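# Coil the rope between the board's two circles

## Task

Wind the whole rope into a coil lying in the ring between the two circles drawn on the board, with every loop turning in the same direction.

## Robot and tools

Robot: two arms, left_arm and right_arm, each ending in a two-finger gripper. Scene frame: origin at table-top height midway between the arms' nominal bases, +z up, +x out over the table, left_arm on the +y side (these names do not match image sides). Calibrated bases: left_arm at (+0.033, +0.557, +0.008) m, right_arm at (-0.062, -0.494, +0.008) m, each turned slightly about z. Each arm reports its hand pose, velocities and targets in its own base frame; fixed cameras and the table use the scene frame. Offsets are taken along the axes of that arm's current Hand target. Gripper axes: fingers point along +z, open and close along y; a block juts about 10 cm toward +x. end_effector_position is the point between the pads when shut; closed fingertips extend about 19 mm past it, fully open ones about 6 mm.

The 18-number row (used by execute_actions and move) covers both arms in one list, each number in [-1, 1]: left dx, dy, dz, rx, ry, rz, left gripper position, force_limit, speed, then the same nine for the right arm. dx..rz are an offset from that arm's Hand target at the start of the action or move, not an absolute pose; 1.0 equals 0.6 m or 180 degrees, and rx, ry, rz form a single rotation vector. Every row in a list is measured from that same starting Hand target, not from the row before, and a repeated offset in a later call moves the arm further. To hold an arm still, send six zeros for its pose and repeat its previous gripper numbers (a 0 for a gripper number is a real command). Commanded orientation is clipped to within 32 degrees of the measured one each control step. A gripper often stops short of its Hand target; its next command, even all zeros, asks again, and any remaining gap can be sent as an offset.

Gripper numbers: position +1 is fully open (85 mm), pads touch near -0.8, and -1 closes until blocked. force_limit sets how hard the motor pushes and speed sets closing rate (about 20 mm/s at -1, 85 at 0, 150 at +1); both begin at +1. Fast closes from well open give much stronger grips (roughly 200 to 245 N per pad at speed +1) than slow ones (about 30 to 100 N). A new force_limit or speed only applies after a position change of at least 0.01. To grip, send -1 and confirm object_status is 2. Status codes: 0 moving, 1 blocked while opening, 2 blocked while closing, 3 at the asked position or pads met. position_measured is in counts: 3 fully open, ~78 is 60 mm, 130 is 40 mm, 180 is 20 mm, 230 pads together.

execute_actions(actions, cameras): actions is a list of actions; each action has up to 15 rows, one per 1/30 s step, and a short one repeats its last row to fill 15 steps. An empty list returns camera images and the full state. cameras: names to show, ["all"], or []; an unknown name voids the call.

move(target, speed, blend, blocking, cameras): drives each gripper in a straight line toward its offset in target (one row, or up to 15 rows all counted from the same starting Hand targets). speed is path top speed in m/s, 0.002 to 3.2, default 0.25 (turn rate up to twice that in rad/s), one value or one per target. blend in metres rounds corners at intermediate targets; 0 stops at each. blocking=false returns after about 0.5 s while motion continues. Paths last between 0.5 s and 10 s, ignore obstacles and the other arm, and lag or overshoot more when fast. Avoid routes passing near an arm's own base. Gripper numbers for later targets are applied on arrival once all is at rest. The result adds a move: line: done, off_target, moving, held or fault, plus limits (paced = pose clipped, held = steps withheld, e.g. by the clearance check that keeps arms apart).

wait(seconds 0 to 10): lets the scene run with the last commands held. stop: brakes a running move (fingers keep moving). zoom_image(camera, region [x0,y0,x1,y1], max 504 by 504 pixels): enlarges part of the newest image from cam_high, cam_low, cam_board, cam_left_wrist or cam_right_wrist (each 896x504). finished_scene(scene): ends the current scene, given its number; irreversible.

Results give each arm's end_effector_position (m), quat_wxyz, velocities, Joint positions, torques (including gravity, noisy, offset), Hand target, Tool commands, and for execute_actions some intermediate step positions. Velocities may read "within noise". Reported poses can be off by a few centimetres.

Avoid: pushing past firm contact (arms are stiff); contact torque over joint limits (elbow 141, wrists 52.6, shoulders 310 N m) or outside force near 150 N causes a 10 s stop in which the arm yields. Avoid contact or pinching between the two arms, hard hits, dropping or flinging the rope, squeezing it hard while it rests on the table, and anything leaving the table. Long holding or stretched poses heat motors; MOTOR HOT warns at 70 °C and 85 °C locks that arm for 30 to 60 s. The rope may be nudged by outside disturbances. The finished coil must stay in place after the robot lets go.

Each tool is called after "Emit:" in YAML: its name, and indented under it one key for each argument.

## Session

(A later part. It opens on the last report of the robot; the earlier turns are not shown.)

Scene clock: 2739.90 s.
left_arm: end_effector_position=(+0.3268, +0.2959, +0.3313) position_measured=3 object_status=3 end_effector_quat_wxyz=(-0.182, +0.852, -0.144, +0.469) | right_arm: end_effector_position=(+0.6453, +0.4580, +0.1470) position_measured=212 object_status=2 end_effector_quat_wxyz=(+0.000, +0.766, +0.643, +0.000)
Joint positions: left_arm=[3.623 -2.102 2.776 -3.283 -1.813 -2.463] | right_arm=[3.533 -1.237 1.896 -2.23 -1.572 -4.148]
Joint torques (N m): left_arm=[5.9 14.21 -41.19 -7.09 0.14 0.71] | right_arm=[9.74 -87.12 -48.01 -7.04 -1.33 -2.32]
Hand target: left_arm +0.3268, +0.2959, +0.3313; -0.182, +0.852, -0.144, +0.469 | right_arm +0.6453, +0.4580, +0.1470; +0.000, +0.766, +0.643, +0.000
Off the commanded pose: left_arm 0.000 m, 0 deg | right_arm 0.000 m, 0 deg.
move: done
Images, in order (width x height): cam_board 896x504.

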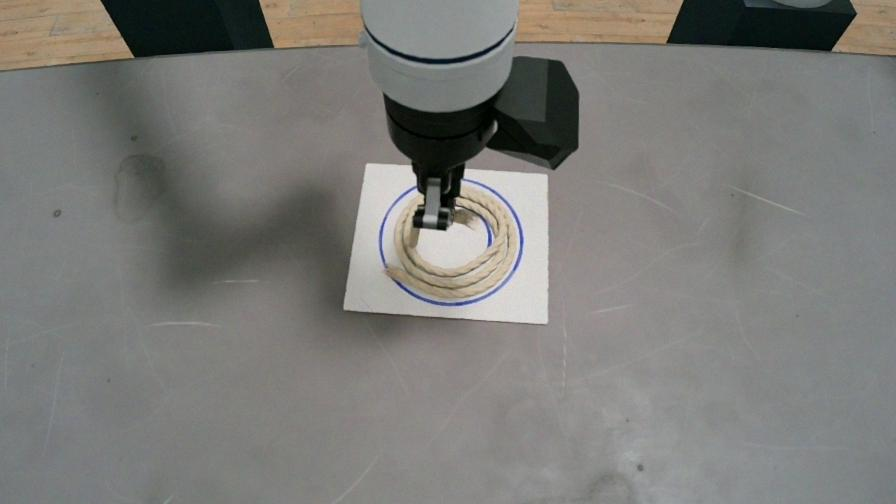

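Emit:
move:
  target: [0,0,0,0,0,0,1,1,1,-0.01583,0.01193,0.01,0,0,0,-1,-1,-1]
  speed: 0.03
  cameras: ["cam_board","cam_high","cam_low"]

Emit:
zoom_image:
  camera: "cam_board"
  region: [365, 165, 535, 315]

Emit:
zoom_image:
  camera: "cam_low"
  region: [390, 210, 520, 310]

Emit:
zoom_image:
  camera: "cam_high"
  region: [330, 270, 430, 370]

Scene clock: 2751.80 s.
left_arm: end_effector_position=(+0.3268, +0.2959, +0.3313) position_measured=3 object_status=3 end_effector_quat_wxyz=(-0.182, +0.852, -0.144, +0.469) | right_arm: end_effector_position=(+0.6506, +0.4475, +0.1411) position_measured=212 object_status=2 end_effector_quat_wxyz=(+0.000, +0.766, +0.643, +0.000)
Joint positions: left_arm=[3.623 -2.102 2.776 -3.283 -1.813 -2.463] | right_arm=[3.518 -1.233 1.903 -2.241 -1.572 -4.163]
Joint torques (N m): left_arm=[4.98 14.18 -40.89 -7.17 0.15 0.86] | right_arm=[-5.56 -89.04 -26.88 -7.14 2.35 -2.4]
Hand target: left_arm +0.3268, +0.2959, +0.3313; -0.182, +0.852, -0.144, +0.469 | right_arm +0.6507, +0.4474, +0.1410; +0.000, +0.766, +0.643, +0.000
Off the commanded pose: left_arm 0.000 m, 0 deg | right_arm 0.000 m, 0 deg.
move: done
Images, in order (width x height): cam_high 896x504, cam_low 896x504, cam_board 896x504.

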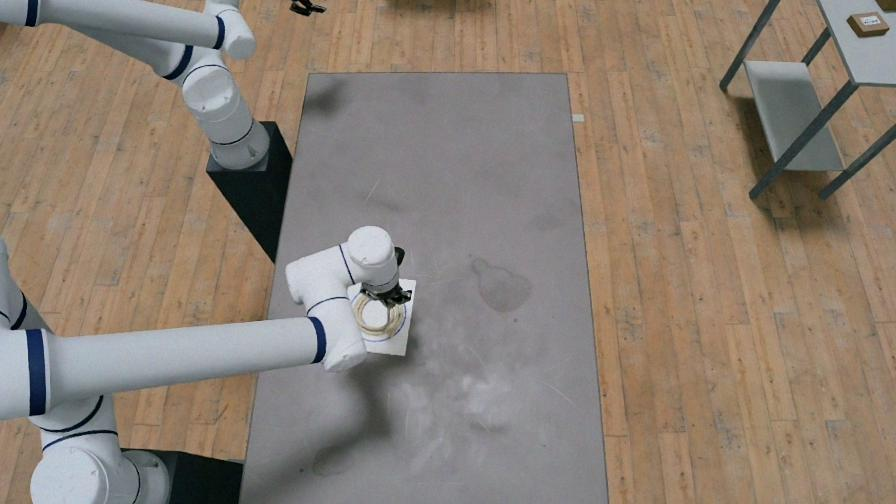

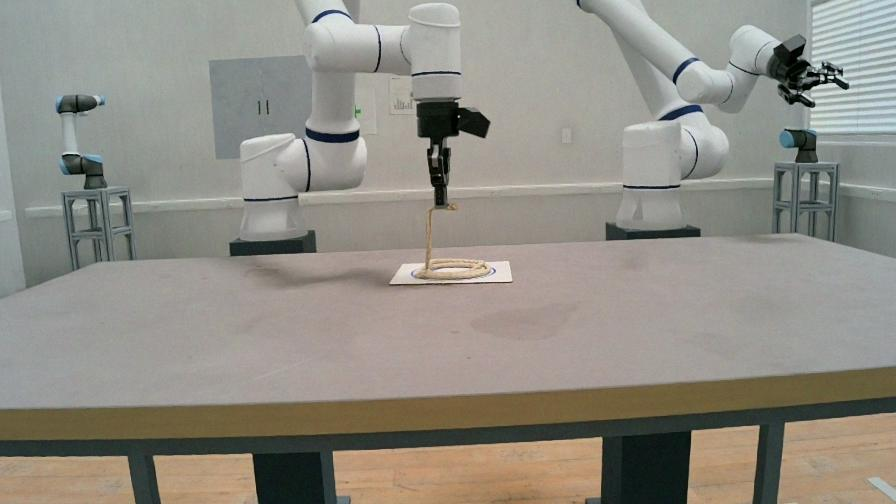

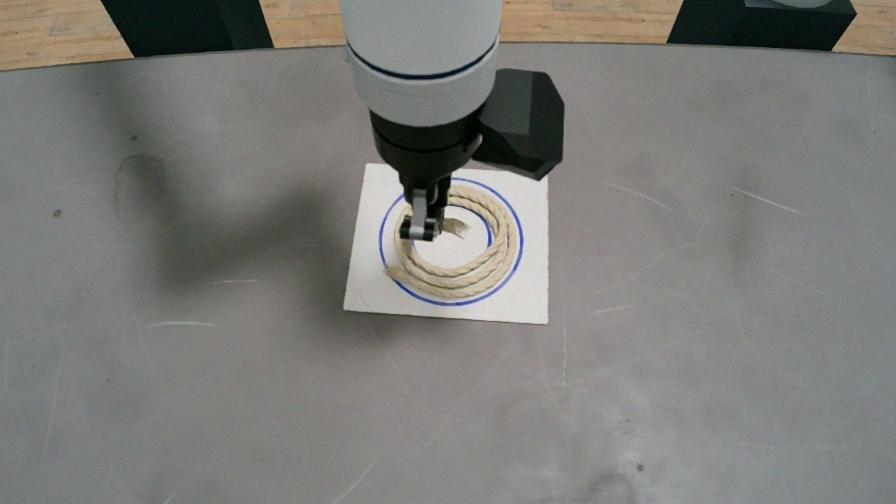

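Scaled by 2.965.

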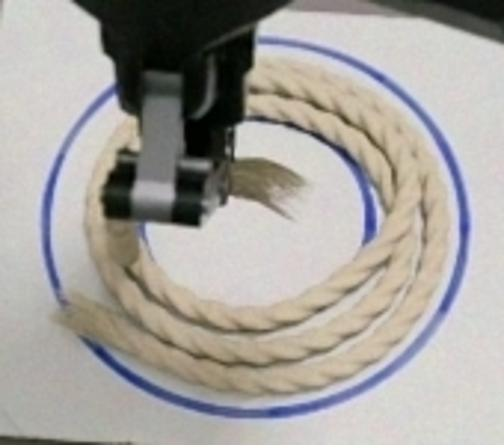

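Scaled by 3.877.

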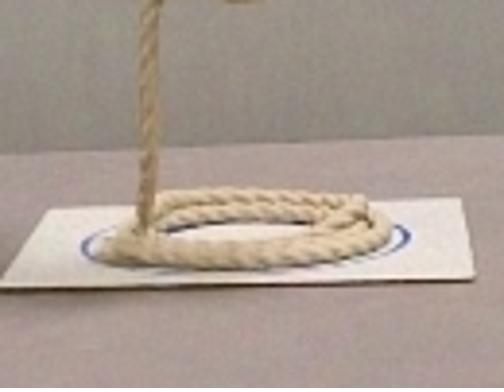

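Scaled by 5.040.

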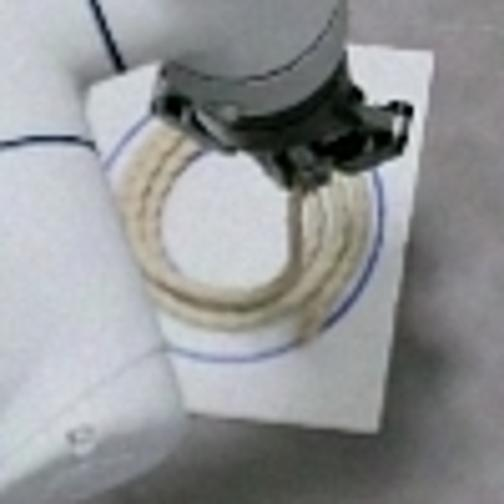

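Emit:
move:
  target:
    - [0,0,0,0,0,0,1,1,1,0.02878,0.00203,0.01833,0,0,-0.0556,-1,-1,-1]
    - [0,0,0,0,0,0,1,1,1,0.05528,-0.00417,0.04,0,0,-0.1389,-1,-1,-1]
  speed: 0.03
  blend: 0.004
  cameras: ["cam_board","cam_high","cam_low"]

Emit:
zoom_image:
  camera: "cam_board"
  region: [365, 165, 535, 315]

Emit:
zoom_image:
  camera: "cam_low"
  region: [390, 210, 520, 310]

Emit:
zoom_image:
  camera: "cam_high"
  region: [330, 270, 430, 370]

Scene clock: 2778.80 s.
left_arm: end_effector_position=(+0.3268, +0.2959, +0.3313) position_measured=3 object_status=3 end_effector_quat_wxyz=(-0.182, +0.852, -0.144, +0.469) | right_arm: end_effector_position=(+0.6540, +0.4805, +0.1170) position_measured=212 object_status=2 end_effector_quat_wxyz=(+0.000, +0.608, +0.794, +0.000)
Joint positions: left_arm=[3.623 -2.102 2.776 -3.283 -1.813 -2.463] | right_arm=[3.555 -1.177 1.874 -2.268 -1.572 -4.562]
Joint torques (N m): left_arm=[6.57 12.79 -40.6 -7.05 0.06 0.74] | right_arm=[9.29 -93.11 -46.92 -7.58 -0.95 -2.97]
Hand target: left_arm +0.3268, +0.2959, +0.3313; -0.182, +0.852, -0.144, +0.469 | right_arm +0.6540, +0.4805, +0.1170; +0.000, +0.608, +0.794, +0.000
Off the commanded pose: left_arm 0.000 m, 0 deg | right_arm 0.000 m, 0 deg.
move: done
Images, in order (width x height): cam_high 896x504, cam_low 896x504, cam_board 896x504.

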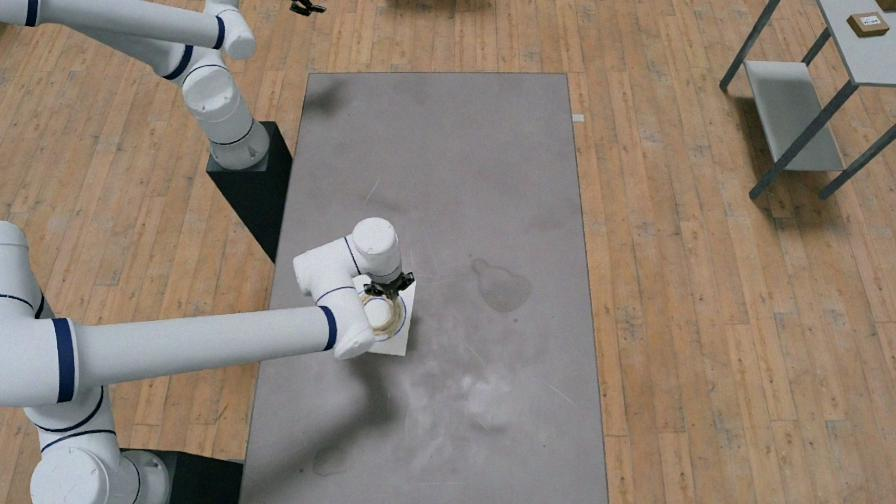

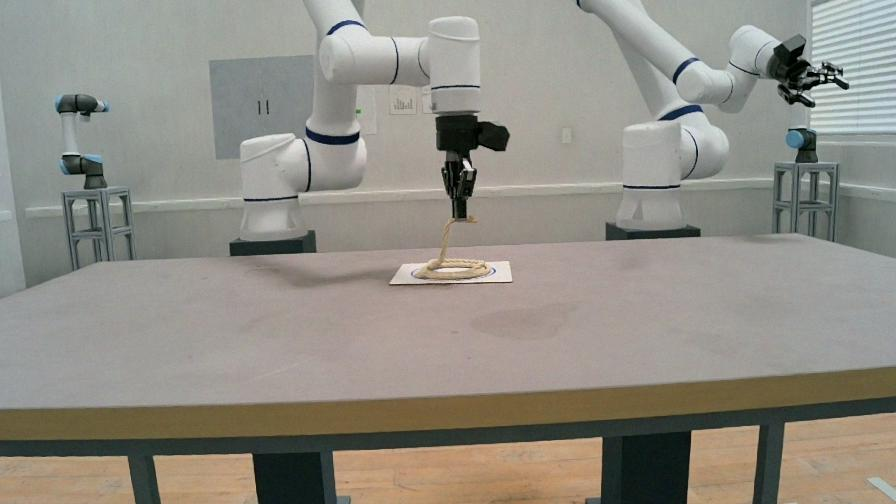

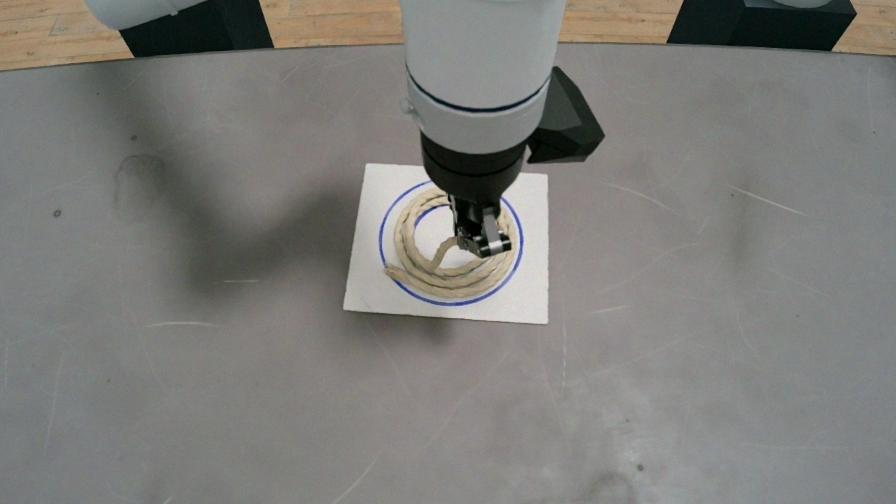

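Scaled by 2.965.

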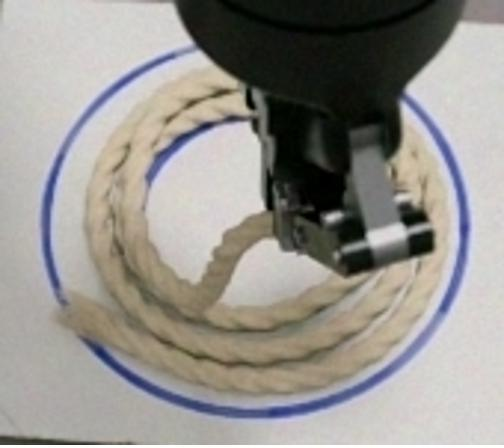

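Scaled by 3.877.

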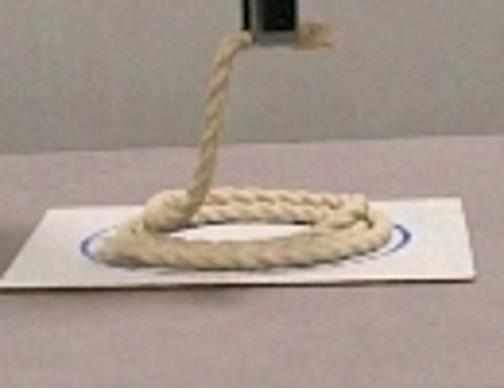

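Scaled by 5.040.

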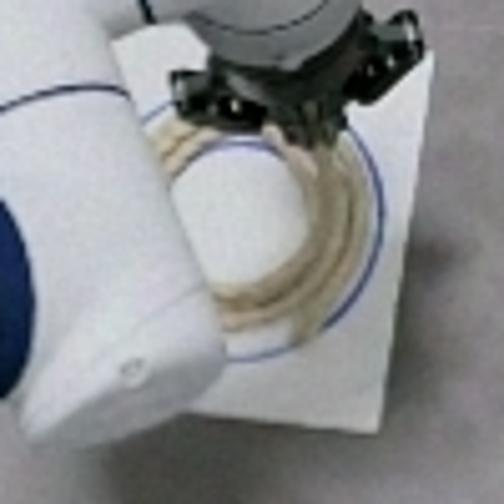

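Emit:
move:
  target:
    - [0,0,0,0,0,0,1,1,1,-0.02662,-0.00558,-0.025,0,0,0.0833,-1,-1,-1]
    - [0,0,0,0,0,0,1,1,1,-0.07322,-0.02358,-0.075,0,0,0.1944,-1,-1,-1]
    - [0,0,0,0,0,0,1,1,1,-0.07443,-0.01908,-0.03833,0,0,0.1944,-1,-1,-1]
  speed: 0.04
  blend: [0.004,0.002,0]
  cameras: ["cam_board","cam_high","cam_low"]

Emit:
zoom_image:
  camera: "cam_board"
  region: [365, 165, 535, 315]

Emit:
zoom_image:
  camera: "cam_low"
  region: [390, 210, 520, 310]

Emit:
zoom_image:
  camera: "cam_high"
  region: [340, 280, 420, 360]

Scene clock: 2813.50 s.
left_arm: end_effector_position=(+0.3268, +0.2959, +0.3313) position_measured=3 object_status=3 end_effector_quat_wxyz=(-0.182, +0.852, -0.144, +0.469) | right_arm: end_effector_position=(+0.6545, +0.4344, +0.1401) position_measured=212 object_status=2 end_effector_quat_wxyz=(+0.000, +0.819, +0.574, +0.000)
Joint positions: left_arm=[3.623 -2.102 2.776 -3.283 -1.813 -2.463] | right_arm=[3.5 -1.238 1.912 -2.245 -1.572 -4.006]
Joint torques (N m): left_arm=[5.38 12.95 -41.26 -6.95 0.02 0.77] | right_arm=[-8.9 -89.4 -27.44 -7.37 0.45 -2.53]
Hand target: left_arm +0.3268, +0.2959, +0.3313; -0.182, +0.852, -0.144, +0.469 | right_arm +0.6545, +0.4344, +0.1400; +0.000, +0.819, +0.574, +0.000
Off the commanded pose: left_arm 0.000 m, 0 deg | right_arm 0.000 m, 0 deg.
move: done
Images, in order (width x height): cam_high 896x504, cam_low 896x504, cam_board 896x504.

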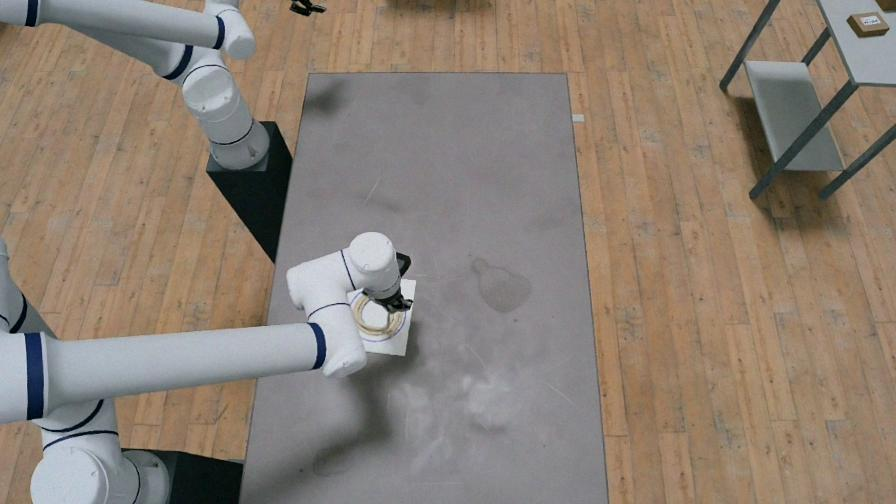

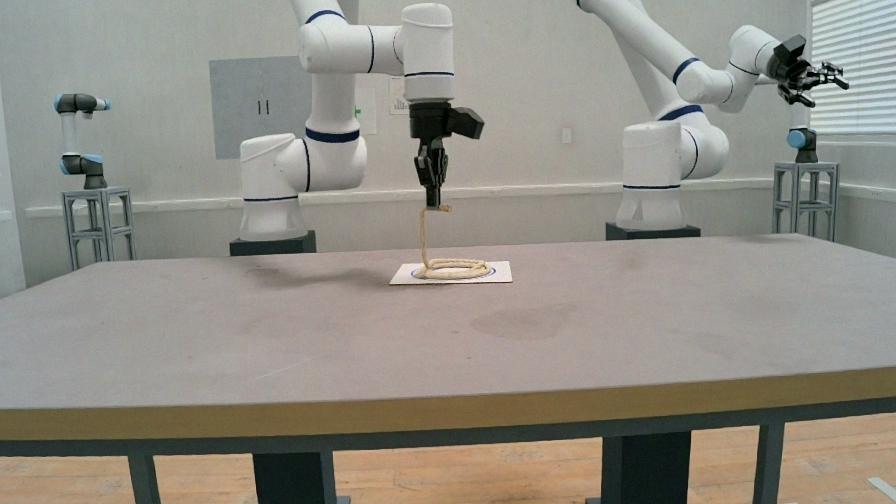

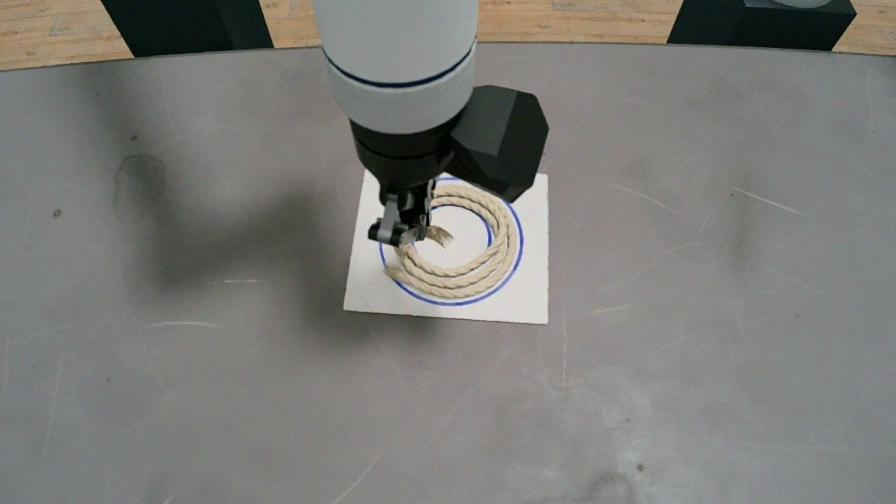

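Scaled by 2.965.

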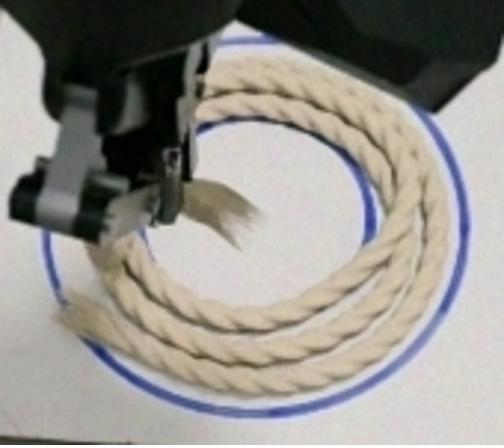

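Scaled by 3.877.

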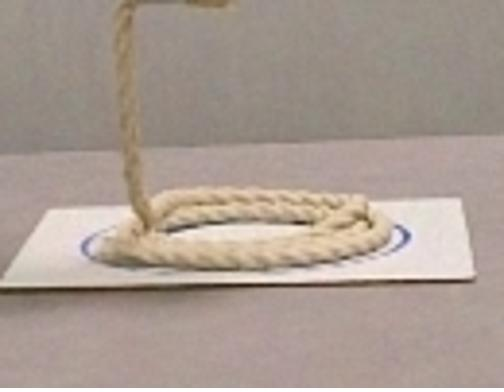

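Scaled by 6.300.

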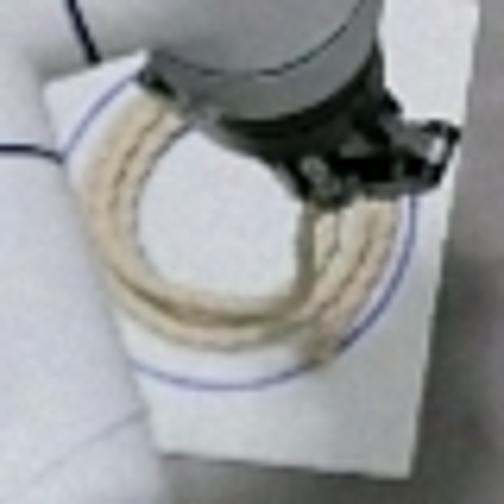

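Emit:
move:
  target:
    - [0,0,0,0,0,0,1,1,1,-0.0026,-0.00225,-0.04167,0,0,0,-1,-1,-1]
    - [0,0,0,0,0,0,1,1,1,0.02957,-0.00597,-0.02,0,0,-0.0833,-1,-1,-1]
  speed: 0.03
  cameras: ["cam_board","cam_high","cam_low"]

Emit:
zoom_image:
  camera: "cam_board"
  region: [365, 165, 535, 315]

Emit:
zoom_image:
  camera: "cam_low"
  region: [390, 210, 520, 310]

Emit:
zoom_image:
  camera: "cam_high"
  region: [340, 280, 420, 360]

Scene clock: 2885.37 s.
left_arm: end_effector_position=(+0.3268, +0.2959, +0.3313) position_measured=3 object_status=3 end_effector_quat_wxyz=(-0.182, +0.852, -0.144, +0.469) | right_arm: end_effector_position=(+0.6572, +0.4523, +0.1520) position_measured=212 object_status=2 end_effector_quat_wxyz=(+0.000, +0.737, +0.676, +0.000)
Joint positions: left_arm=[3.623 -2.102 2.776 -3.283 -1.813 -2.463] | right_arm=[3.52 -1.233 1.879 -2.217 -1.572 -4.247]
Joint torques (N m): left_arm=[5.01 13.2 -40.93 -6.67 -0.1 0.8] | right_arm=[10.23 -88.42 -48.49 -7.48 -0.88 -2.49]
Hand target: left_arm +0.3268, +0.2959, +0.3313; -0.182, +0.852, -0.144, +0.469 | right_arm +0.6572, +0.4523, +0.1520; +0.000, +0.737, +0.676, +0.000
Off the commanded pose: left_arm 0.000 m, 0 deg | right_arm 0.000 m, 0 deg.
move: done
Images, in order (width x height): cam_high 896x504, cam_low 896x504, cam_board 896x504.

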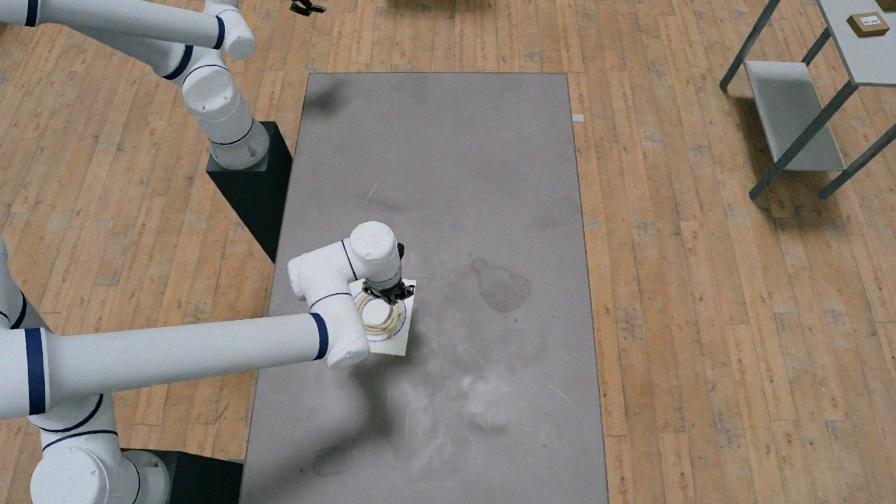

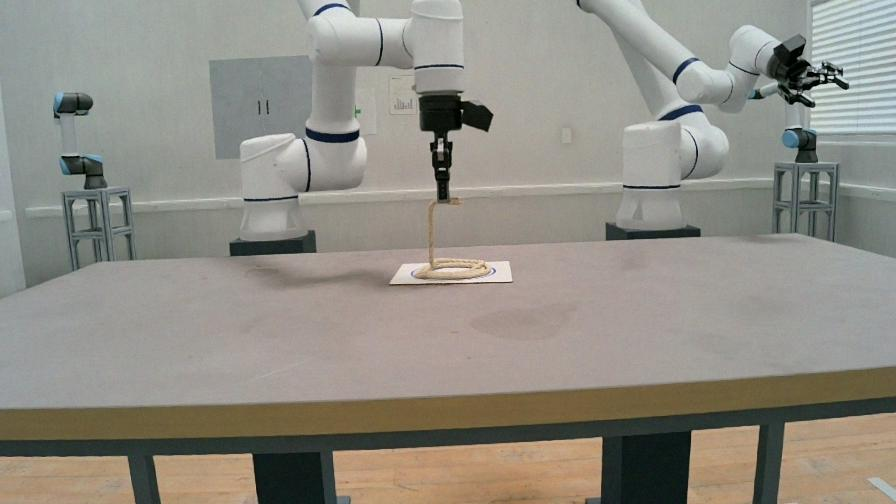

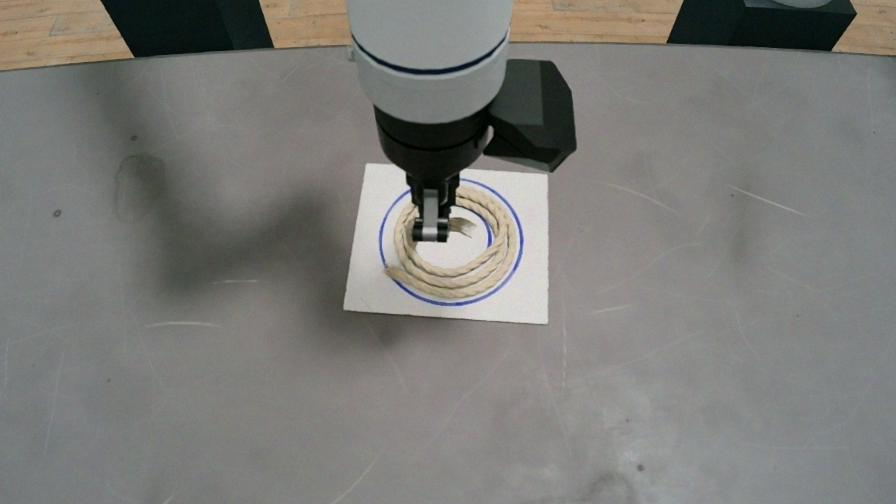

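Scaled by 2.965.

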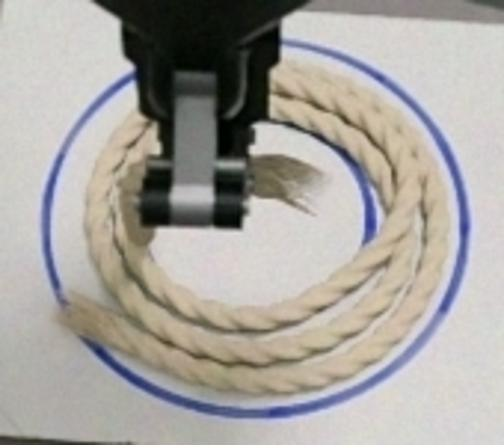

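Scaled by 3.877.

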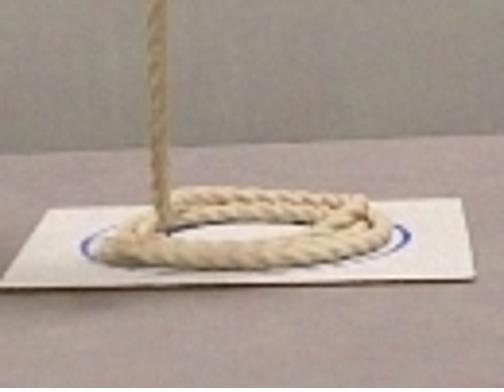

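Scaled by 6.300.

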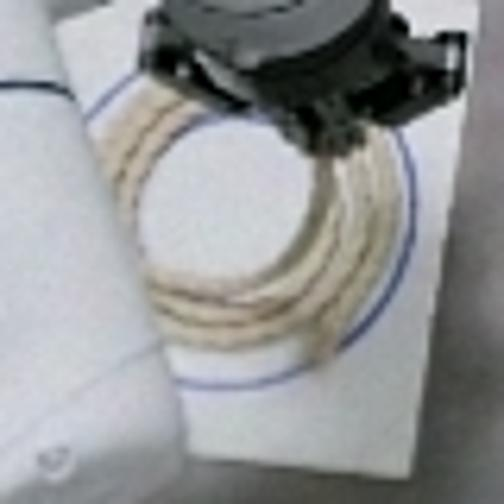

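Emit:
move:
  target:
    - [0,0,0,0,0,0,1,1,1,-0.02308,-0.01338,-0.02667,0,0,0.0833,-1,-1,-1]
    - [0,0,0,0,0,0,1,1,1,-0.04567,-0.03248,-0.055,0,0,0.1944,-1,-1,-1]
    - [0,0,0,0,0,0,1,1,1,-0.06223,-0.05528,-0.08,0,0,0.2889,-1,-1,-1]
    - [0,0,0,0,0,0,1,1,1,-0.07487,-0.08112,-0.10667,0,0,0.3833,-1,-1,-1]
    - [0,0,0,0,0,0,1,1,1,-0.07848,-0.09953,-0.12667,0,0,0.4444,-1,-1,-1]
  speed: 0.1
  blend: 0.004
  cameras: ["cam_board"]

Emit:
zoom_image:
  camera: "cam_board"
  region: [365, 165, 535, 315]

Scene clock: 2928.30 s.
left_arm: end_effector_position=(+0.3268, +0.2959, +0.3313) position_measured=3 object_status=3 end_effector_quat_wxyz=(-0.182, +0.852, -0.144, +0.469) | right_arm: end_effector_position=(+0.5936, +0.4106, +0.2280) position_measured=212 object_status=2 end_effector_quat_wxyz=(+0.000, +0.999, +0.044, +0.000)
Joint positions: left_arm=[3.623 -2.102 2.776 -3.283 -1.813 -2.463] | right_arm=[3.499 -1.419 1.963 -2.115 -1.572 -2.874]
Joint torques (N m): left_arm=[4.07 13.53 -41.32 -6.92 0.03 0.87] | right_arm=[11.02 -118.91 -29.01 -1.99 -1.62 4.13]
Hand target: left_arm +0.3268, +0.2959, +0.3313; -0.182, +0.852, -0.144, +0.469 | right_arm +0.5936, +0.4106, +0.2280; +0.000, +0.999, +0.044, +0.000
Off the commanded pose: left_arm 0.000 m, 0 deg | right_arm 0.000 m, 0 deg.
move: done
Images, in order (width x height): cam_board 896x504.

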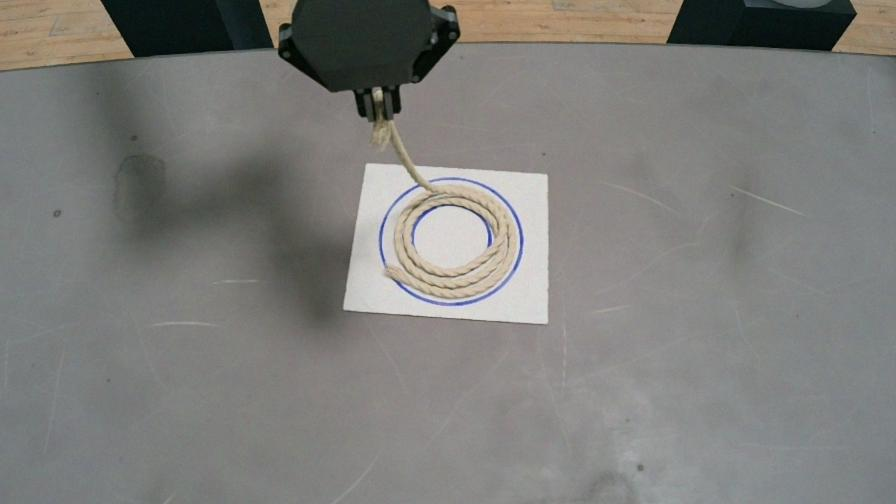

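Scaled by 2.965.

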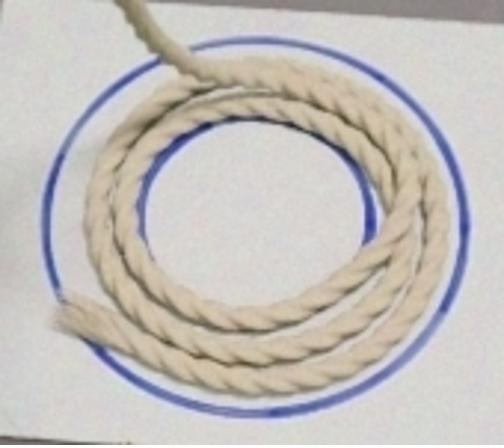

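Emit:
move:
  target:
    - [0,0,0,0,0,0,1,1,1,-0.04237,0.01587,0.01,0,0,0.0833,-1,-1,-1]
    - [0,0,0,0,0,0,1,1,1,-0.02807,0.032,0.035,0,0,0.0278,-1,-1,-1]
    - [0,0,0,0,0,0,1,1,1,0.00888,0.03038,0.065,0,0,-0.0611,-1,-1,-1]
  speed: 0.05
  blend: 0.004
  cameras: ["cam_board"]

Emit:
zoom_image:
  camera: "cam_board"
  region: [365, 165, 535, 315]

Scene clock: 2971.33 s.
left_arm: end_effector_position=(+0.3268, +0.2959, +0.3313) position_measured=3 object_status=3 end_effector_quat_wxyz=(-0.182, +0.852, -0.144, +0.469) | right_arm: end_effector_position=(+0.6005, +0.3929, +0.1890) position_measured=212 object_status=2 end_effector_quat_wxyz=(+0.000, +0.990, +0.140, +0.000)
Joint positions: left_arm=[3.623 -2.102 2.776 -3.283 -1.813 -2.463] | right_arm=[3.471 -1.388 2.006 -2.189 -1.572 -3.092]
Joint torques (N m): left_arm=[5.78 12.18 -40.77 -6.68 0.01 0.68] | right_arm=[-7 -69.03 -48.88 -7.01 2.99 -2.45]
Hand target: left_arm +0.3268, +0.2959, +0.3313; -0.182, +0.852, -0.144, +0.469 | right_arm +0.6005, +0.3929, +0.1890; +0.000, +0.990, +0.140, +0.000
Off the commanded pose: left_arm 0.000 m, 0 deg | right_arm 0.000 m, 0 deg.
move: done
Images, in order (width x height): cam_board 896x504.

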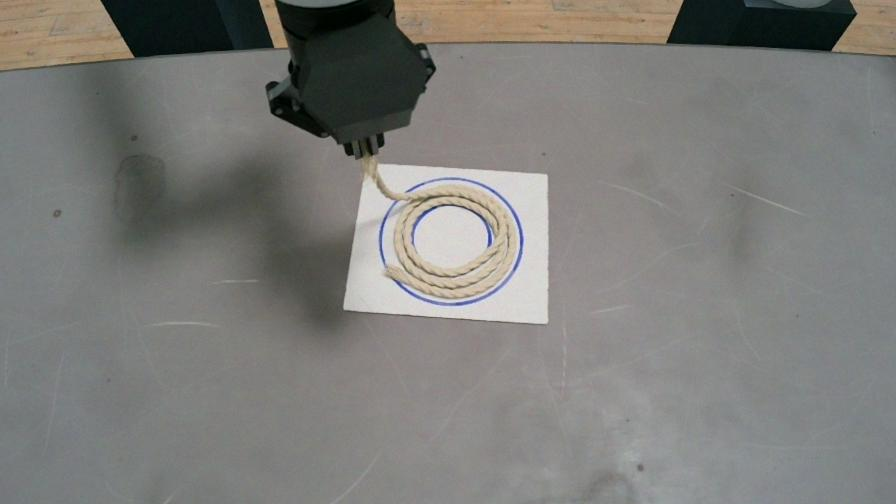

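Scaled by 2.965.

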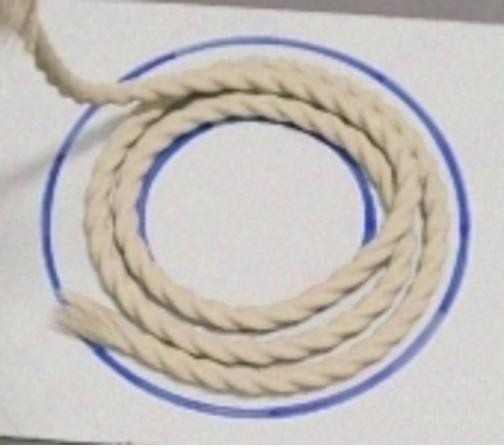

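Emit:
move:
  target:
    - [0,0,0,0,0,0,1,1,1,0.00712,-0.02483,-0.005,0,0,0,-1,-1,-1]
    - [0,0,0,0,0,0,1,1,1,0.02178,-0.0234,0.02167,0,0,-0.0444,-1,-1,-1]
  speed: 0.03
  blend: 0.003
  cameras: ["cam_board"]

Emit:
zoom_image:
  camera: "cam_board"
  region: [365, 165, 535, 315]

Scene clock: 2986.80 s.
left_arm: end_effector_position=(+0.3268, +0.2959, +0.3313) position_measured=3 object_status=3 end_effector_quat_wxyz=(-0.182, +0.852, -0.144, +0.469) | right_arm: end_effector_position=(+0.6092, +0.4100, +0.1760) position_measured=212 object_status=2 end_effector_quat_wxyz=(+0.000, +0.978, +0.208, +0.000)
Joint positions: left_arm=[3.623 -2.102 2.776 -3.283 -1.813 -2.463] | right_arm=[3.49 -1.349 1.985 -2.207 -1.572 -3.213]
Joint torques (N m): left_arm=[4.88 13.68 -40.8 -6.69 -0.09 0.67] | right_arm=[-7.61 -77.01 -46.93 -7.54 -0.96 -2.84]
Hand target: left_arm +0.3268, +0.2959, +0.3313; -0.182, +0.852, -0.144, +0.469 | right_arm +0.6092, +0.4100, +0.1760; +0.000, +0.978, +0.209, +0.000
Off the commanded pose: left_arm 0.000 m, 0 deg | right_arm 0.000 m, 0 deg.
move: done
Images, in order (width x height): cam_board 896x504.

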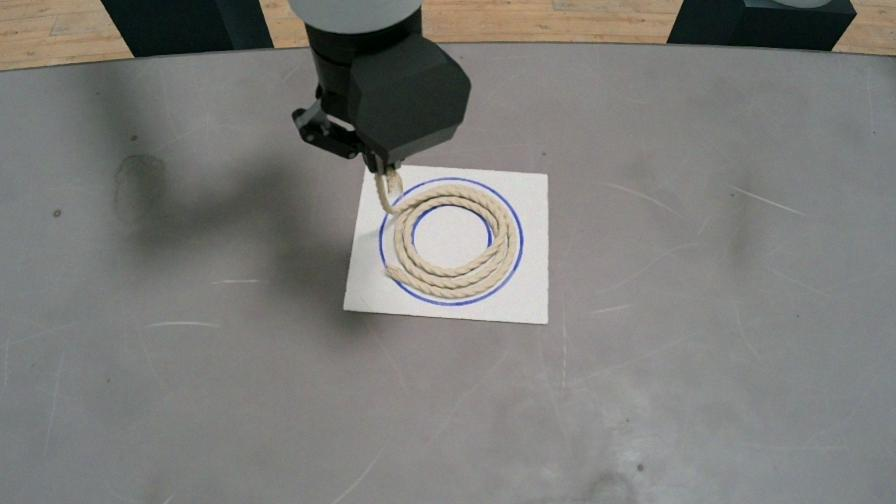

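Scaled by 2.965.

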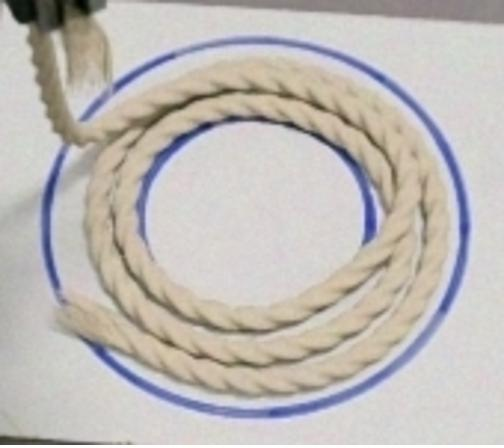

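Emit:
move:
  target:
    - [0,0,0,0,0,0,1,1,1,0.01498,0.00777,0.025,0,0,-0.0444,-1,-1,-1]
    - [0,0,0,0,0,0,1,1,1,0.04348,0.00477,0.05167,0,0,-0.1222,-1,-1,-1]
  speed: 0.03
  blend: 0.003
  cameras: ["cam_board","cam_high"]

Emit:
zoom_image:
  camera: "cam_board"
  region: [365, 165, 535, 315]

Emit:
zoom_image:
  camera: "cam_high"
  region: [340, 280, 420, 360]

Scene clock: 3007.50 s.
left_arm: end_effector_position=(+0.3268, +0.2959, +0.3313) position_measured=3 object_status=3 end_effector_quat_wxyz=(-0.182, +0.852, -0.144, +0.469) | right_arm: end_effector_position=(+0.6342, +0.4180, +0.1450) position_measured=212 object_status=2 end_effector_quat_wxyz=(+0.000, +0.920, +0.391, +0.000)
Joint positions: left_arm=[3.623 -2.102 2.776 -3.283 -1.813 -2.463] | right_arm=[3.489 -1.279 1.96 -2.252 -1.572 -3.598]
Joint torques (N m): left_arm=[4.71 12.08 -40.86 -6.85 0.03 0.57] | right_arm=[9.64 -83.23 -46.67 -7.49 0.95 -2.68]
Hand target: left_arm +0.3268, +0.2959, +0.3313; -0.182, +0.852, -0.144, +0.469 | right_arm +0.6342, +0.4180, +0.1450; +0.000, +0.920, +0.391, +0.000
Off the commanded pose: left_arm 0.000 m, 0 deg | right_arm 0.000 m, 0 deg.
move: done
Images, in order (width x height): cam_high 896x504, cam_board 896x504.

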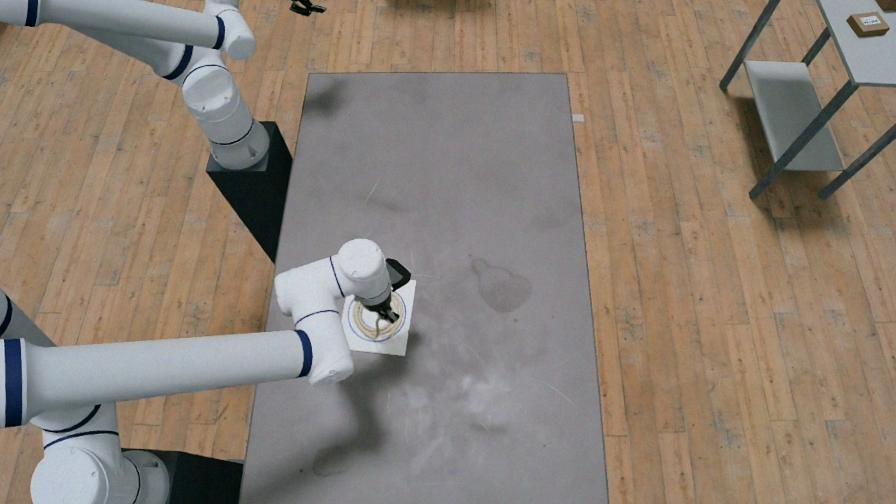

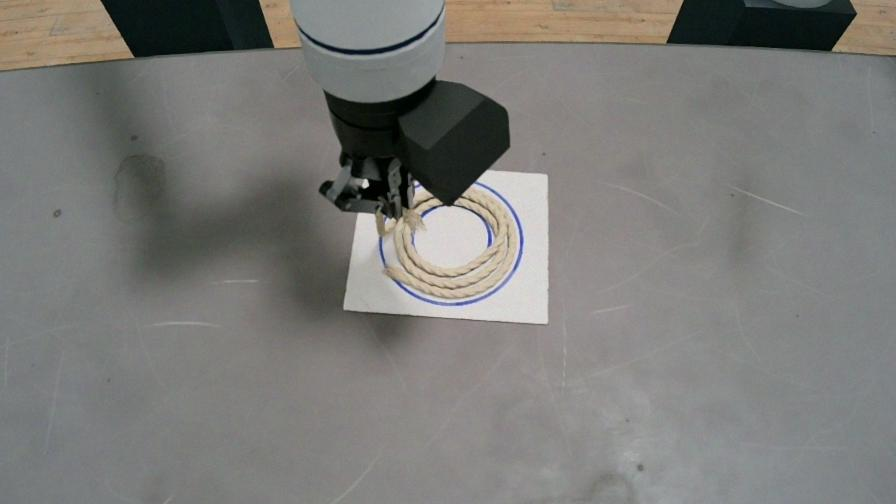

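Scaled by 2.965.

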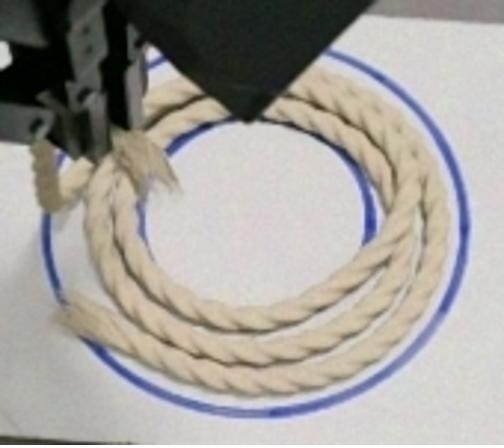

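Scaled by 6.300.

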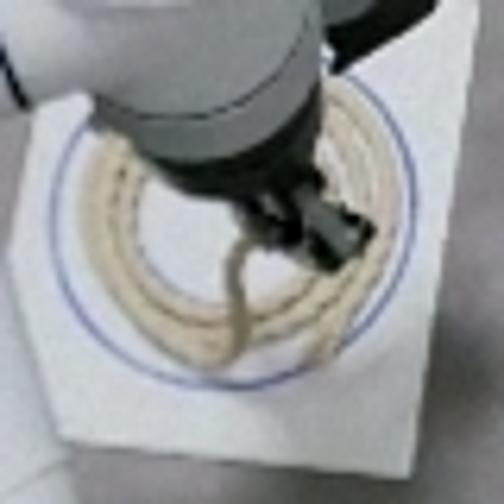

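Emit:
move:
  target:
    - [0,0,0,0,0,0,1,1,1,0.02928,-0.00373,0.02333,0,0,-0.0833,-1,-1,-1]
    - [0,0,0,0,0,0,1,1,1,0.0559,-0.01507,0.04667,0,0,-0.1667,-1,-1,-1]
  speed: 0.03
  blend: 0.003
  cameras: ["cam_board","cam_high","cam_low"]

Emit:
zoom_image:
  camera: "cam_board"
  region: [365, 165, 535, 315]

Emit:
zoom_image:
  camera: "cam_high"
  region: [340, 280, 420, 360]

Emit:
zoom_image:
  camera: "cam_low"
  region: [390, 210, 520, 310]

Scene clock: 3031.83 s.
left_arm: end_effector_position=(+0.3268, +0.2959, +0.3313) position_measured=3 object_status=3 end_effector_quat_wxyz=(-0.182, +0.852, -0.144, +0.469) | right_arm: end_effector_position=(+0.6510, +0.4484, +0.1170) position_measured=212 object_status=2 end_effector_quat_wxyz=(+0.000, +0.788, +0.616, +0.000)
Joint positions: left_arm=[3.623 -2.102 2.776 -3.283 -1.813 -2.463] | right_arm=[3.519 -1.205 1.917 -2.282 -1.572 -4.092]
Joint torques (N m): left_arm=[5.08 13.17 -41.11 -6.49 -0.15 0.76] | right_arm=[6.72 -91.91 -46.77 -7.47 -0.75 -2.41]
Hand target: left_arm +0.3268, +0.2959, +0.3313; -0.182, +0.852, -0.144, +0.469 | right_arm +0.6510, +0.4484, +0.1170; +0.000, +0.788, +0.616, +0.000
Off the commanded pose: left_arm 0.000 m, 0 deg | right_arm 0.000 m, 0 deg.
move: done
Images, in order (width x height): cam_high 896x504, cam_low 896x504, cam_board 896x504.

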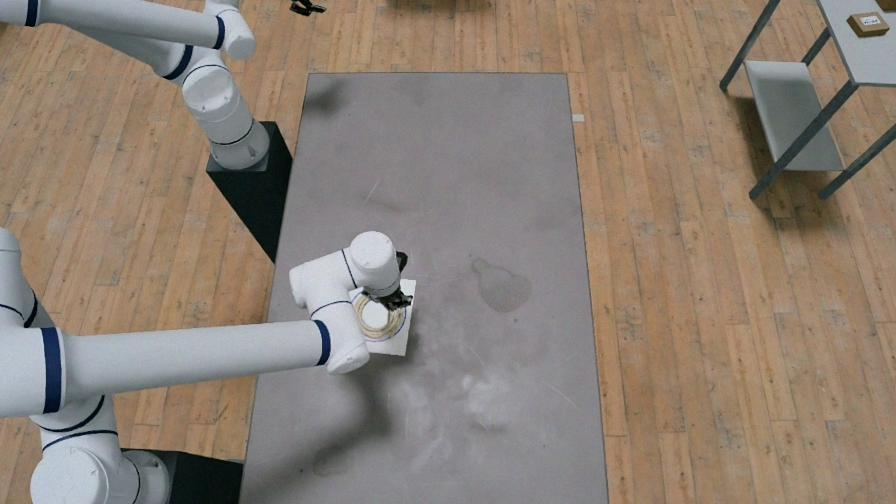

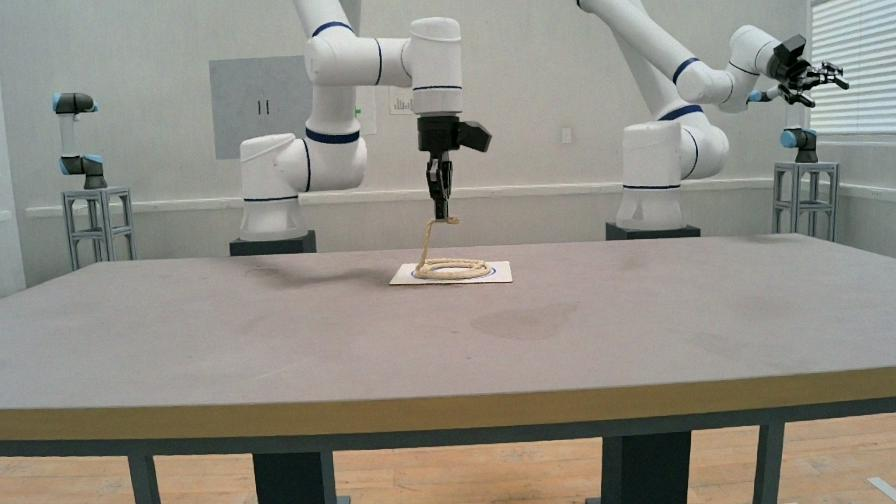

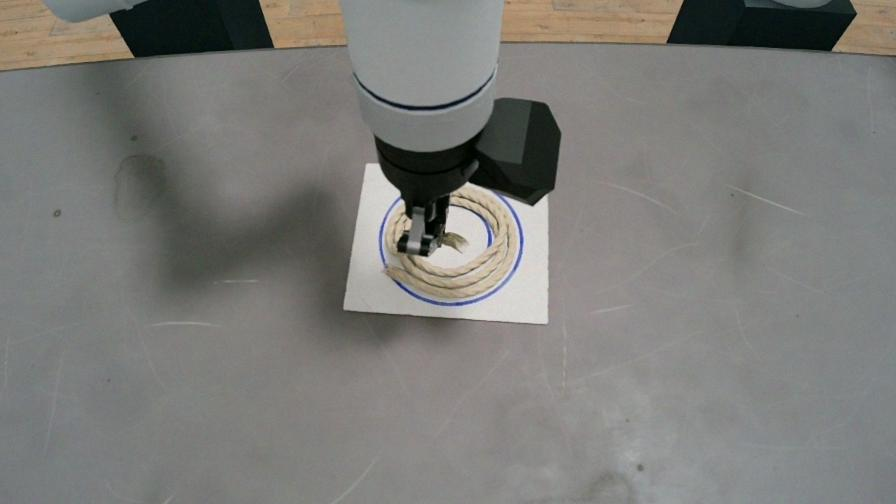

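Scaled by 2.965.

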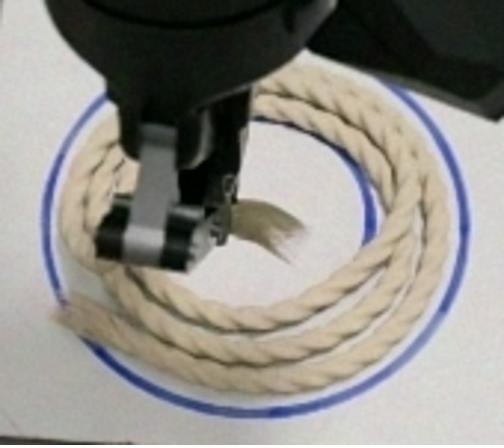

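Scaled by 6.300.

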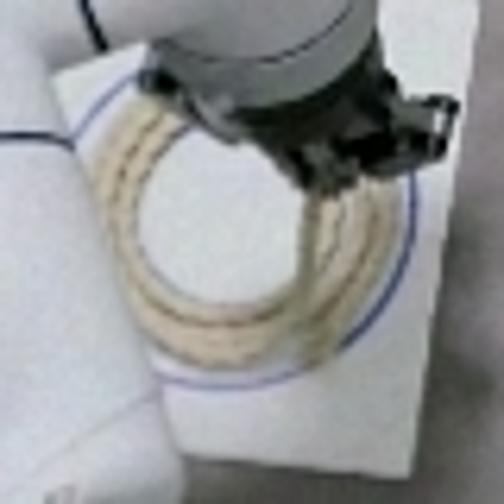

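Scaled by 3.877.

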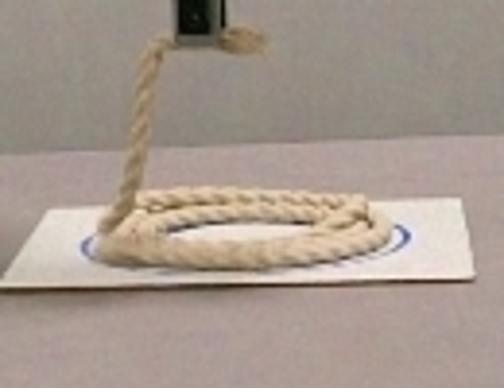

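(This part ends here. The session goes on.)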